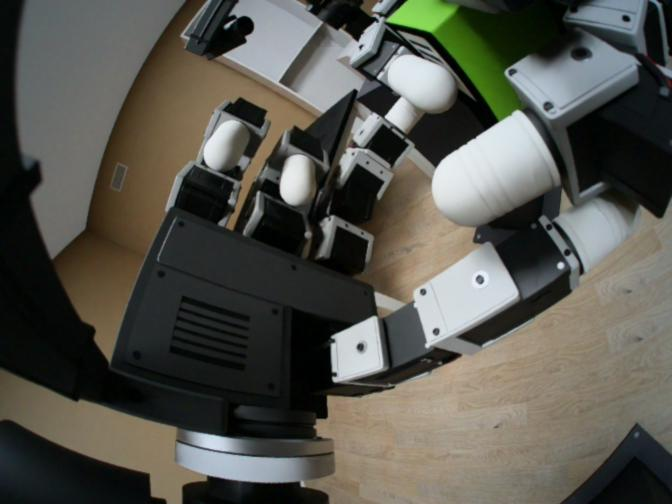

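Scaled by 2.100 from the camera's image (finer frame: 960x720).

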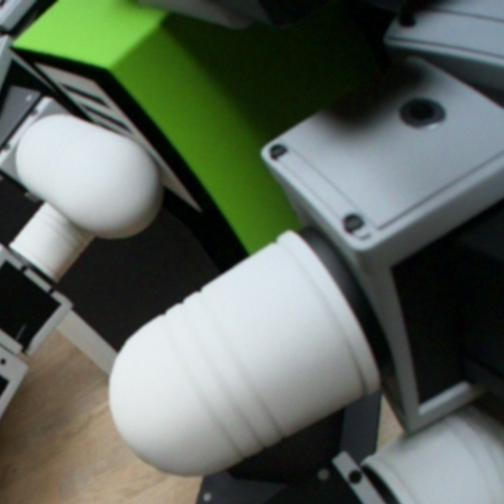

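>>> move --arm3 '{"target": [-0.4798, 0.0323, 1.034, 0.5458, -0.4525, -0.5270, -0.4685], "speed": 0.08}' --cameras '["arm3_cam_wrist"]'

Scene clock: 1144.50 s.
Joint torques (N m): arm1=[-0.67 -16.67 6.8 2.11 0.1 -0.07] | arm2=[-0.15 -7.24 12.22 1.95 -0.06 -0.25] | arm3=[-1.26 -19.14 9.78 3.04 -0.02 -0.25]
Heat: arm1: hottest joint2_rad 30 °C; arm2: hottest joint3_rad 38 °C; arm3: hottest joint3_rad 36 °C.
move: arm3 off_target
Joint velocities: within noise
arm1, arm2: as last shown
arm1.index_mcp_current_ma: 16
arm1.index_abd_current_ma: 19
arm1.index_pip_current_ma: 23
arm1.index_dip_current_ma: -2
arm1.middle_mcp_current_ma: -7
arm1.middle_abd_current_ma: 18
arm1.middle_pip_current_ma: -5
arm1.middle_dip_current_ma: 9
arm1.ring_mcp_current_ma: 6
arm1.ring_abd_current_ma: 2
arm1.ring_pip_current_ma: 11
arm1.ring_dip_current_ma: 10
arm1.thumb_cmc_current_ma: 70
arm1.thumb_axl_current_ma: 18
arm1.thumb_mcp_current_ma: 312
arm1.thumb_ipl_current_ma: 102
arm2.index_mcp_current_ma: 11
arm2.index_abd_current_ma: 3
arm2.index_pip_current_ma: -5
arm2.index_dip_current_ma: -4
arm2.middle_mcp_current_ma: 2
arm2.middle_abd_current_ma: 12
arm2.middle_dip_current_ma: -1
arm2.ring_mcp_current_ma: 5
arm2.ring_abd_current_ma: 14
arm2.ring_pip_current_ma: 5
arm2.ring_dip_current_ma: 8
arm2.thumb_cmc_current_ma: 52
arm2.thumb_axl_current_ma: 4
arm2.thumb_mcp_current_ma: 381
arm2.thumb_ipl_current_ma: 193
arm3.joint_positions: joint1_rad=-0.215 joint2_rad=+2.095 joint3_rad=+1.106 joint4_rad=+0.958 joint5_rad=+0.360 joint6_rad=+1.560 hand_index_mcp=+0.406 hand_index_abd=+0.010 hand_index_pip=+0.069 hand_index_dip=+0.424 hand_middle_mcp=+1.000 hand_middle_abd=+0.010 hand_middle_pip=-0.937 hand_middle_dip=-0.616 hand_ring_mcp=+1.000 hand_ring_abd=+0.013 hand_ring_pip=-0.941 hand_ring_dip=-0.611 hand_thumb_cmc=-0.495 hand_thumb_axl=+0.679 hand_thumb_mcp=+0.182 hand_thumb_ipl=+0.174 hand_current_limit=+0.400 hand_speed=-0.600
arm3.joint_status: not commanded
arm3.hand_state: goal,goal,goal,goal,goal,goal,goal,goal,goal,goal,goal,goal,blocked,goal,goal,goal
arm3.index_mcp_current_ma: -9
arm3.index_abd_current_ma: 8
arm3.index_pip_current_ma: 2
arm3.index_dip_current_ma: -4
arm3.middle_mcp_current_ma: -13
arm3.middle_abd_current_ma: -5
arm3.middle_pip_current_ma: -1
arm3.middle_dip_current_ma: -9
arm3.ring_mcp_current_ma: 12
arm3.ring_abd_current_ma: 17
arm3.ring_pip_current_ma: -5
arm3.ring_dip_current_ma: 2
arm3.thumb_cmc_current_ma: 32
arm3.thumb_axl_current_ma: 8
arm3.thumb_mcp_current_ma: 11
arm3.thumb_ipl_current_ma: 4
arm3.hand_goal_index_mcp: 0.410
arm3.hand_goal_index_abd: 0.000
arm3.hand_goal_index_pip: 0.070
arm3.hand_goal_index_dip: 0.410
arm3.hand_goal_middle_mcp: 1.000
arm3.hand_goal_middle_abd: 0.000
arm3.hand_goal_middle_pip: -0.950
arm3.hand_goal_middle_dip: -0.600
arm3.hand_goal_ring_mcp: 1.000
arm3.hand_goal_ring_abd: 0.000
arm3.hand_goal_ring_pip: -0.950
arm3.hand_goal_ring_dip: -0.600
arm3.hand_goal_thumb_cmc: -0.580
arm3.hand_goal_thumb_axl: 0.678
arm3.hand_goal_thumb_mcp: 0.180
arm3.hand_goal_thumb_ipl: 0.168
arm3.hand: x=-0.4760 y=+0.0183 z=+1.0171 quat_wxyz=(-0.528, +0.459, +0.547, +0.460)
arm3.hand_target: x=-0.4794 y=+0.0312 z=+1.0343 quat_wxyz=(-0.546, +0.453, +0.527, +0.468)
arm3.hand_status: off_target (0.022 m and 3.3 deg from the pose sent, 0.016 m and 1.1 deg at the start)
arm3_cam_wrist: T_world_to_cam=[[0.59948, 0.03118, -0.79978, 1.12927], [-0.40301, -0.85157, -0.33527, 0.10554], [-0.69152, 0.52331, -0.49794, 0.29102]] pos_world=[-0.4332, -0.09762, 1.08346]

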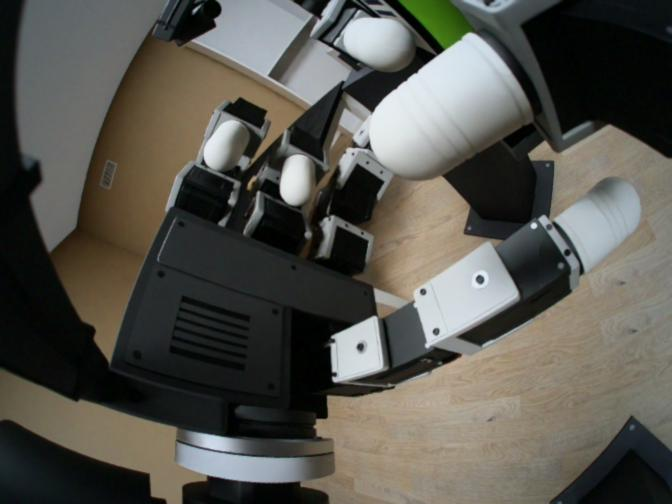

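>>> move --arm3 '{"target": [-0.495, 0.030, 1.044, 0.5458, -0.4525, -0.5270, -0.4685], "speed": 0.15}'

>>> move --arm3 '{"target": [-0.479, 0.0325, 1.044, 0.5458, -0.4525, -0.5270, -0.4685], "speed": 0.15}' --cameras '["arm3_cam_wrist"]'

Scene clock: 1153.67 s.
Joint torques (N m): arm1=[-0.67 -16.73 6.79 2.14 0.1 -0.07] | arm2=[-0.15 -7.12 12.15 1.94 -0.05 -0.26] | arm3=[-0.38 -20.6 10.26 1.88 0.24 -0.25]
Heat: arm1: hottest joint2_rad 30 °C; arm2: hottest joint3_rad 38 °C; arm3: hottest joint3_rad 36 °C.
move: arm3 off_target
Joint velocities: within noise
arm1, arm2: as last shown
arm1.index_mcp_current_ma: 21
arm1.index_abd_current_ma: 17
arm1.index_pip_current_ma: 4
arm1.index_dip_current_ma: -4
arm1.middle_mcp_current_ma: -11
arm1.middle_abd_current_ma: 9
arm1.middle_pip_current_ma: 3
arm1.middle_dip_current_ma: 6
arm1.ring_abd_current_ma: 12
arm1.ring_pip_current_ma: 3
arm1.ring_dip_current_ma: 2
arm1.thumb_cmc_current_ma: 62
arm1.thumb_axl_current_ma: 23
arm1.thumb_mcp_current_ma: 313
arm1.thumb_ipl_current_ma: 101
arm2.index_mcp_current_ma: 16
arm2.index_abd_current_ma: 10
arm2.index_pip_current_ma: 1
arm2.index_dip_current_ma: -5
arm2.middle_mcp_current_ma: -1
arm2.middle_abd_current_ma: 7
arm2.middle_pip_current_ma: -3
arm2.middle_dip_current_ma: -10
arm2.ring_mcp_current_ma: 0
arm2.ring_abd_current_ma: 12
arm2.ring_dip_current_ma: 15
arm2.thumb_cmc_current_ma: 58
arm2.thumb_axl_current_ma: 1
arm2.thumb_mcp_current_ma: 384
arm2.thumb_ipl_current_ma: 190
arm3.joint_positions: joint1_rad=-0.201 joint2_rad=+2.095 joint3_rad=+1.119 joint4_rad=+0.959 joint5_rad=+0.379 joint6_rad=+1.560 hand_index_mcp=+0.406 hand_index_abd=+0.010 hand_index_pip=+0.069 hand_index_dip=+0.424 hand_middle_mcp=+1.000 hand_middle_abd=+0.010 hand_middle_pip=-0.937 hand_middle_dip=-0.616 hand_ring_mcp=+1.000 hand_ring_abd=+0.013 hand_ring_pip=-0.940 hand_ring_dip=-0.611 hand_thumb_cmc=-0.495 hand_thumb_axl=+0.679 hand_thumb_mcp=+0.182 hand_thumb_ipl=+0.174 hand_current_limit=+0.400 hand_speed=-0.600
arm3.joint_status: not commanded
arm3.hand_state: goal,goal,goal,goal,goal,goal,goal,goal,goal,goal,goal,goal,blocked,goal,goal,goal
arm3.index_mcp_current_ma: 1
arm3.index_abd_current_ma: 3
arm3.index_pip_current_ma: -9
arm3.index_dip_current_ma: -10
arm3.middle_mcp_current_ma: -7
arm3.middle_abd_current_ma: 4
arm3.middle_pip_current_ma: -15
arm3.middle_dip_current_ma: -4
arm3.ring_mcp_current_ma: 11
arm3.ring_abd_current_ma: 7
arm3.ring_pip_current_ma: -10
arm3.ring_dip_current_ma: -12
arm3.thumb_cmc_current_ma: 33
arm3.thumb_axl_current_ma: 9
arm3.thumb_mcp_current_ma: 12
arm3.thumb_ipl_current_ma: -3
arm3.hand_goal_index_mcp: 0.410
arm3.hand_goal_index_abd: 0.000
arm3.hand_goal_index_pip: 0.070
arm3.hand_goal_index_dip: 0.410
arm3.hand_goal_middle_mcp: 1.000
arm3.hand_goal_middle_abd: 0.000
arm3.hand_goal_middle_pip: -0.950
arm3.hand_goal_middle_dip: -0.600
arm3.hand_goal_ring_mcp: 1.000
arm3.hand_goal_ring_abd: 0.000
arm3.hand_goal_ring_pip: -0.950
arm3.hand_goal_ring_dip: -0.600
arm3.hand_goal_thumb_cmc: -0.580
arm3.hand_goal_thumb_axl: 0.678
arm3.hand_goal_thumb_mcp: 0.180
arm3.hand_goal_thumb_ipl: 0.168
arm3.hand: x=-0.4840 y=+0.0179 z=+1.0225 quat_wxyz=(-0.531, +0.459, +0.541, +0.463)
arm3.hand_target: x=-0.4944 y=+0.0288 z=+1.0444 quat_wxyz=(-0.546, +0.453, +0.527, +0.469)
arm3.hand_status: off_target (0.027 m and 2.6 deg from the pose sent, 0.035 m and 3.3 deg at the start)
pictures: none

Scene clock: 1154.63 s.
Joint torques (N m): arm1=[-0.67 -16.73 6.8 2.13 0.1 -0.07] | arm2=[-0.21 -7.24 12.16 1.98 -0.06 -0.26] | arm3=[-0.85 -21.25 8.81 2.26 -0.06 -0.25]
Heat: arm1: hottest joint2_rad 30 °C; arm2: hottest joint3_rad 38 °C; arm3: hottest joint3_rad 36 °C.
move: arm3 off_target
Joint velocities: within noise
arm1, arm2: as last shown
arm1.index_mcp_current_ma: 11
arm1.index_abd_current_ma: 16
arm1.index_pip_current_ma: 21
arm1.index_dip_current_ma: 3
arm1.middle_abd_current_ma: 14
arm1.middle_pip_current_ma: 8
arm1.middle_dip_current_ma: 3
arm1.ring_mcp_current_ma: 0
arm1.ring_abd_current_ma: 10
arm1.ring_pip_current_ma: 21
arm1.ring_dip_current_ma: 4
arm1.thumb_cmc_current_ma: 73
arm1.thumb_axl_current_ma: 20
arm1.thumb_mcp_current_ma: 306
arm1.thumb_ipl_current_ma: 109
arm2.index_mcp_current_ma: 15
arm2.index_abd_current_ma: 8
arm2.index_pip_current_ma: -1
arm2.index_dip_current_ma: -7
arm2.middle_mcp_current_ma: -10
arm2.middle_abd_current_ma: 10
arm2.middle_pip_current_ma: 7
arm2.middle_dip_current_ma: -15
arm2.ring_mcp_current_ma: -4
arm2.ring_abd_current_ma: 17
arm2.ring_pip_current_ma: 16
arm2.ring_dip_current_ma: 2
arm2.thumb_cmc_current_ma: 65
arm2.thumb_axl_current_ma: -7
arm2.thumb_mcp_current_ma: 387
arm2.thumb_ipl_current_ma: 196
arm3.joint_positions: joint1_rad=-0.217 joint2_rad=+2.095 joint3_rad=+1.119 joint4_rad=+0.959 joint5_rad=+0.359 joint6_rad=+1.560 hand_index_mcp=+0.406 hand_index_abd=+0.010 hand_index_pip=+0.069 hand_index_dip=+0.424 hand_middle_mcp=+1.000 hand_middle_abd=+0.010 hand_middle_pip=-0.937 hand_middle_dip=-0.616 hand_ring_mcp=+1.000 hand_ring_abd=+0.013 hand_ring_pip=-0.940 hand_ring_dip=-0.611 hand_thumb_cmc=-0.495 hand_thumb_axl=+0.679 hand_thumb_mcp=+0.182 hand_thumb_ipl=+0.174 hand_current_limit=+0.400 hand_speed=-0.600
arm3.joint_status: not commanded
arm3.hand_state: goal,goal,goal,goal,goal,goal,goal,goal,goal,goal,goal,goal,blocked,goal,goal,goal
arm3.index_mcp_current_ma: -2
arm3.index_abd_current_ma: 13
arm3.index_pip_current_ma: 5
arm3.index_dip_current_ma: -14
arm3.middle_mcp_current_ma: -7
arm3.middle_abd_current_ma: 3
arm3.middle_pip_current_ma: -5
arm3.middle_dip_current_ma: -6
arm3.ring_mcp_current_ma: 2
arm3.ring_abd_current_ma: -2
arm3.ring_pip_current_ma: -6
arm3.ring_dip_current_ma: -13
arm3.thumb_cmc_current_ma: 40
arm3.thumb_axl_current_ma: 6
arm3.thumb_mcp_current_ma: 2
arm3.thumb_ipl_current_ma: -3
arm3.hand_goal_index_mcp: 0.410
arm3.hand_goal_index_abd: 0.000
arm3.hand_goal_index_pip: 0.070
arm3.hand_goal_index_dip: 0.410
arm3.hand_goal_middle_mcp: 1.000
arm3.hand_goal_middle_abd: 0.000
arm3.hand_goal_middle_pip: -0.950
arm3.hand_goal_middle_dip: -0.600
arm3.hand_goal_ring_mcp: 1.000
arm3.hand_goal_ring_abd: 0.000
arm3.hand_goal_ring_pip: -0.950
arm3.hand_goal_ring_dip: -0.600
arm3.hand_goal_thumb_cmc: -0.580
arm3.hand_goal_thumb_axl: 0.678
arm3.hand_goal_thumb_mcp: 0.180
arm3.hand_goal_thumb_ipl: 0.168
arm3.hand: x=-0.4764 y=+0.0227 z=+1.0225 quat_wxyz=(-0.531, +0.458, +0.542, +0.462)
arm3.hand_target: x=-0.4787 y=+0.0318 z=+1.0442 quat_wxyz=(-0.546, +0.452, +0.527, +0.469)
arm3.hand_status: off_target (0.024 m and 2.6 deg from the pose sent, 0.027 m and 2.6 deg at the start)
arm3_cam_wrist: T_world_to_cam=[[0.59444, 0.03906, -0.80319, 1.13463], [-0.40677, -0.847, -0.34224, 0.11612], [-0.69367, 0.53015, -0.4876, 0.27929]] pos_world=[-0.43349, -0.09404, 1.08725]

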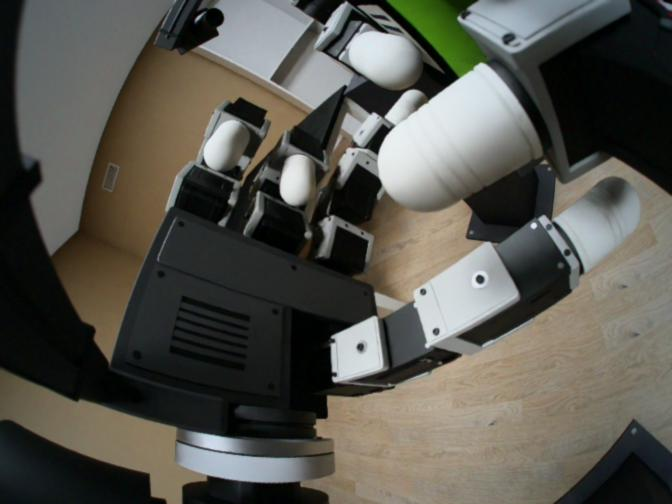

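>>> move --arm3 '{"joints": {"joint2_rad": 2.055}, "min_time_s": 0.5}'

Scene clock: 1169.77 s.
Joint torques (N m): arm1=[-0.73 -16.67 6.8 2.14 0.1 -0.07] | arm2=[0.03 -7.36 12.15 1.95 -0.07 -0.29] | arm3=[-1.14 -22.77 8.84 2.19 -0.08 -0.26]
Heat: arm1: hottest joint2_rad 30 °C; arm2: hottest joint3_rad 39 °C; arm3: hottest joint3_rad 37 °C.
move: arm3 done
Joint velocities: within noise
arm1, arm2: as last shown
arm1.index_mcp_current_ma: 20
arm1.index_abd_current_ma: 15
arm1.index_pip_current_ma: 10
arm1.index_dip_current_ma: -5
arm1.middle_mcp_current_ma: -13
arm1.middle_abd_current_ma: 3
arm1.middle_pip_current_ma: 5
arm1.middle_dip_current_ma: 11
arm1.ring_mcp_current_ma: -2
arm1.ring_abd_current_ma: 13
arm1.ring_pip_current_ma: 30
arm1.ring_dip_current_ma: 3
arm1.thumb_cmc_current_ma: 61
arm1.thumb_axl_current_ma: 11
arm1.thumb_mcp_current_ma: 315
arm1.thumb_ipl_current_ma: 96
arm2.index_mcp_current_ma: 11
arm2.index_abd_current_ma: 10
arm2.index_pip_current_ma: 19
arm2.index_dip_current_ma: -5
arm2.middle_mcp_current_ma: -1
arm2.middle_abd_current_ma: 24
arm2.middle_pip_current_ma: 8
arm2.middle_dip_current_ma: -13
arm2.ring_mcp_current_ma: 0
arm2.ring_abd_current_ma: 15
arm2.ring_pip_current_ma: 7
arm2.ring_dip_current_ma: 12
arm2.thumb_cmc_current_ma: 51
arm2.thumb_axl_current_ma: 3
arm2.thumb_mcp_current_ma: 378
arm2.thumb_ipl_current_ma: 191
arm3.joint_positions: joint1_rad=-0.217 joint2_rad=+2.090 joint3_rad=+1.119 joint4_rad=+0.959 joint5_rad=+0.359 joint6_rad=+1.560 hand_index_mcp=+0.406 hand_index_abd=+0.010 hand_index_pip=+0.069 hand_index_dip=+0.424 hand_middle_mcp=+1.000 hand_middle_abd=+0.010 hand_middle_pip=-0.937 hand_middle_dip=-0.616 hand_ring_mcp=+1.000 hand_ring_abd=+0.013 hand_ring_pip=-0.940 hand_ring_dip=-0.611 hand_thumb_cmc=-0.495 hand_thumb_axl=+0.679 hand_thumb_mcp=+0.182 hand_thumb_ipl=+0.174 hand_current_limit=+0.400 hand_speed=-0.600
arm3.joint_status: all done
arm3.hand_state: goal,goal,goal,goal,goal,goal,goal,goal,goal,goal,goal,goal,blocked,goal,goal,goal
arm3.index_mcp_current_ma: -4
arm3.index_abd_current_ma: 1
arm3.index_pip_current_ma: 0
arm3.index_dip_current_ma: -8
arm3.middle_mcp_current_ma: 8
arm3.middle_abd_current_ma: -15
arm3.middle_pip_current_ma: 2
arm3.middle_dip_current_ma: -8
arm3.ring_mcp_current_ma: 7
arm3.ring_abd_current_ma: 8
arm3.ring_pip_current_ma: -11
arm3.ring_dip_current_ma: -13
arm3.thumb_cmc_current_ma: 28
arm3.thumb_axl_current_ma: -3
arm3.thumb_mcp_current_ma: 12
arm3.thumb_ipl_current_ma: 10
arm3.hand_goal_index_mcp: 0.410
arm3.hand_goal_index_abd: 0.000
arm3.hand_goal_index_pip: 0.070
arm3.hand_goal_index_dip: 0.410
arm3.hand_goal_middle_mcp: 1.000
arm3.hand_goal_middle_abd: 0.000
arm3.hand_goal_middle_pip: -0.950
arm3.hand_goal_middle_dip: -0.600
arm3.hand_goal_ring_mcp: 1.000
arm3.hand_goal_ring_abd: 0.000
arm3.hand_goal_ring_pip: -0.950
arm3.hand_goal_ring_dip: -0.600
arm3.hand_goal_thumb_cmc: -0.580
arm3.hand_goal_thumb_axl: 0.678
arm3.hand_goal_thumb_mcp: 0.180
arm3.hand_goal_thumb_ipl: 0.168
arm3.hand: x=-0.4765 y=+0.0229 z=+1.0255 quat_wxyz=(-0.533, +0.458, +0.540, +0.463)
arm3.hand_target: x=-0.4788 y=+0.0321 z=+1.0620 quat_wxyz=(-0.554, +0.449, +0.518, +0.472)
arm3.hand_status: not commanded
pictures: none


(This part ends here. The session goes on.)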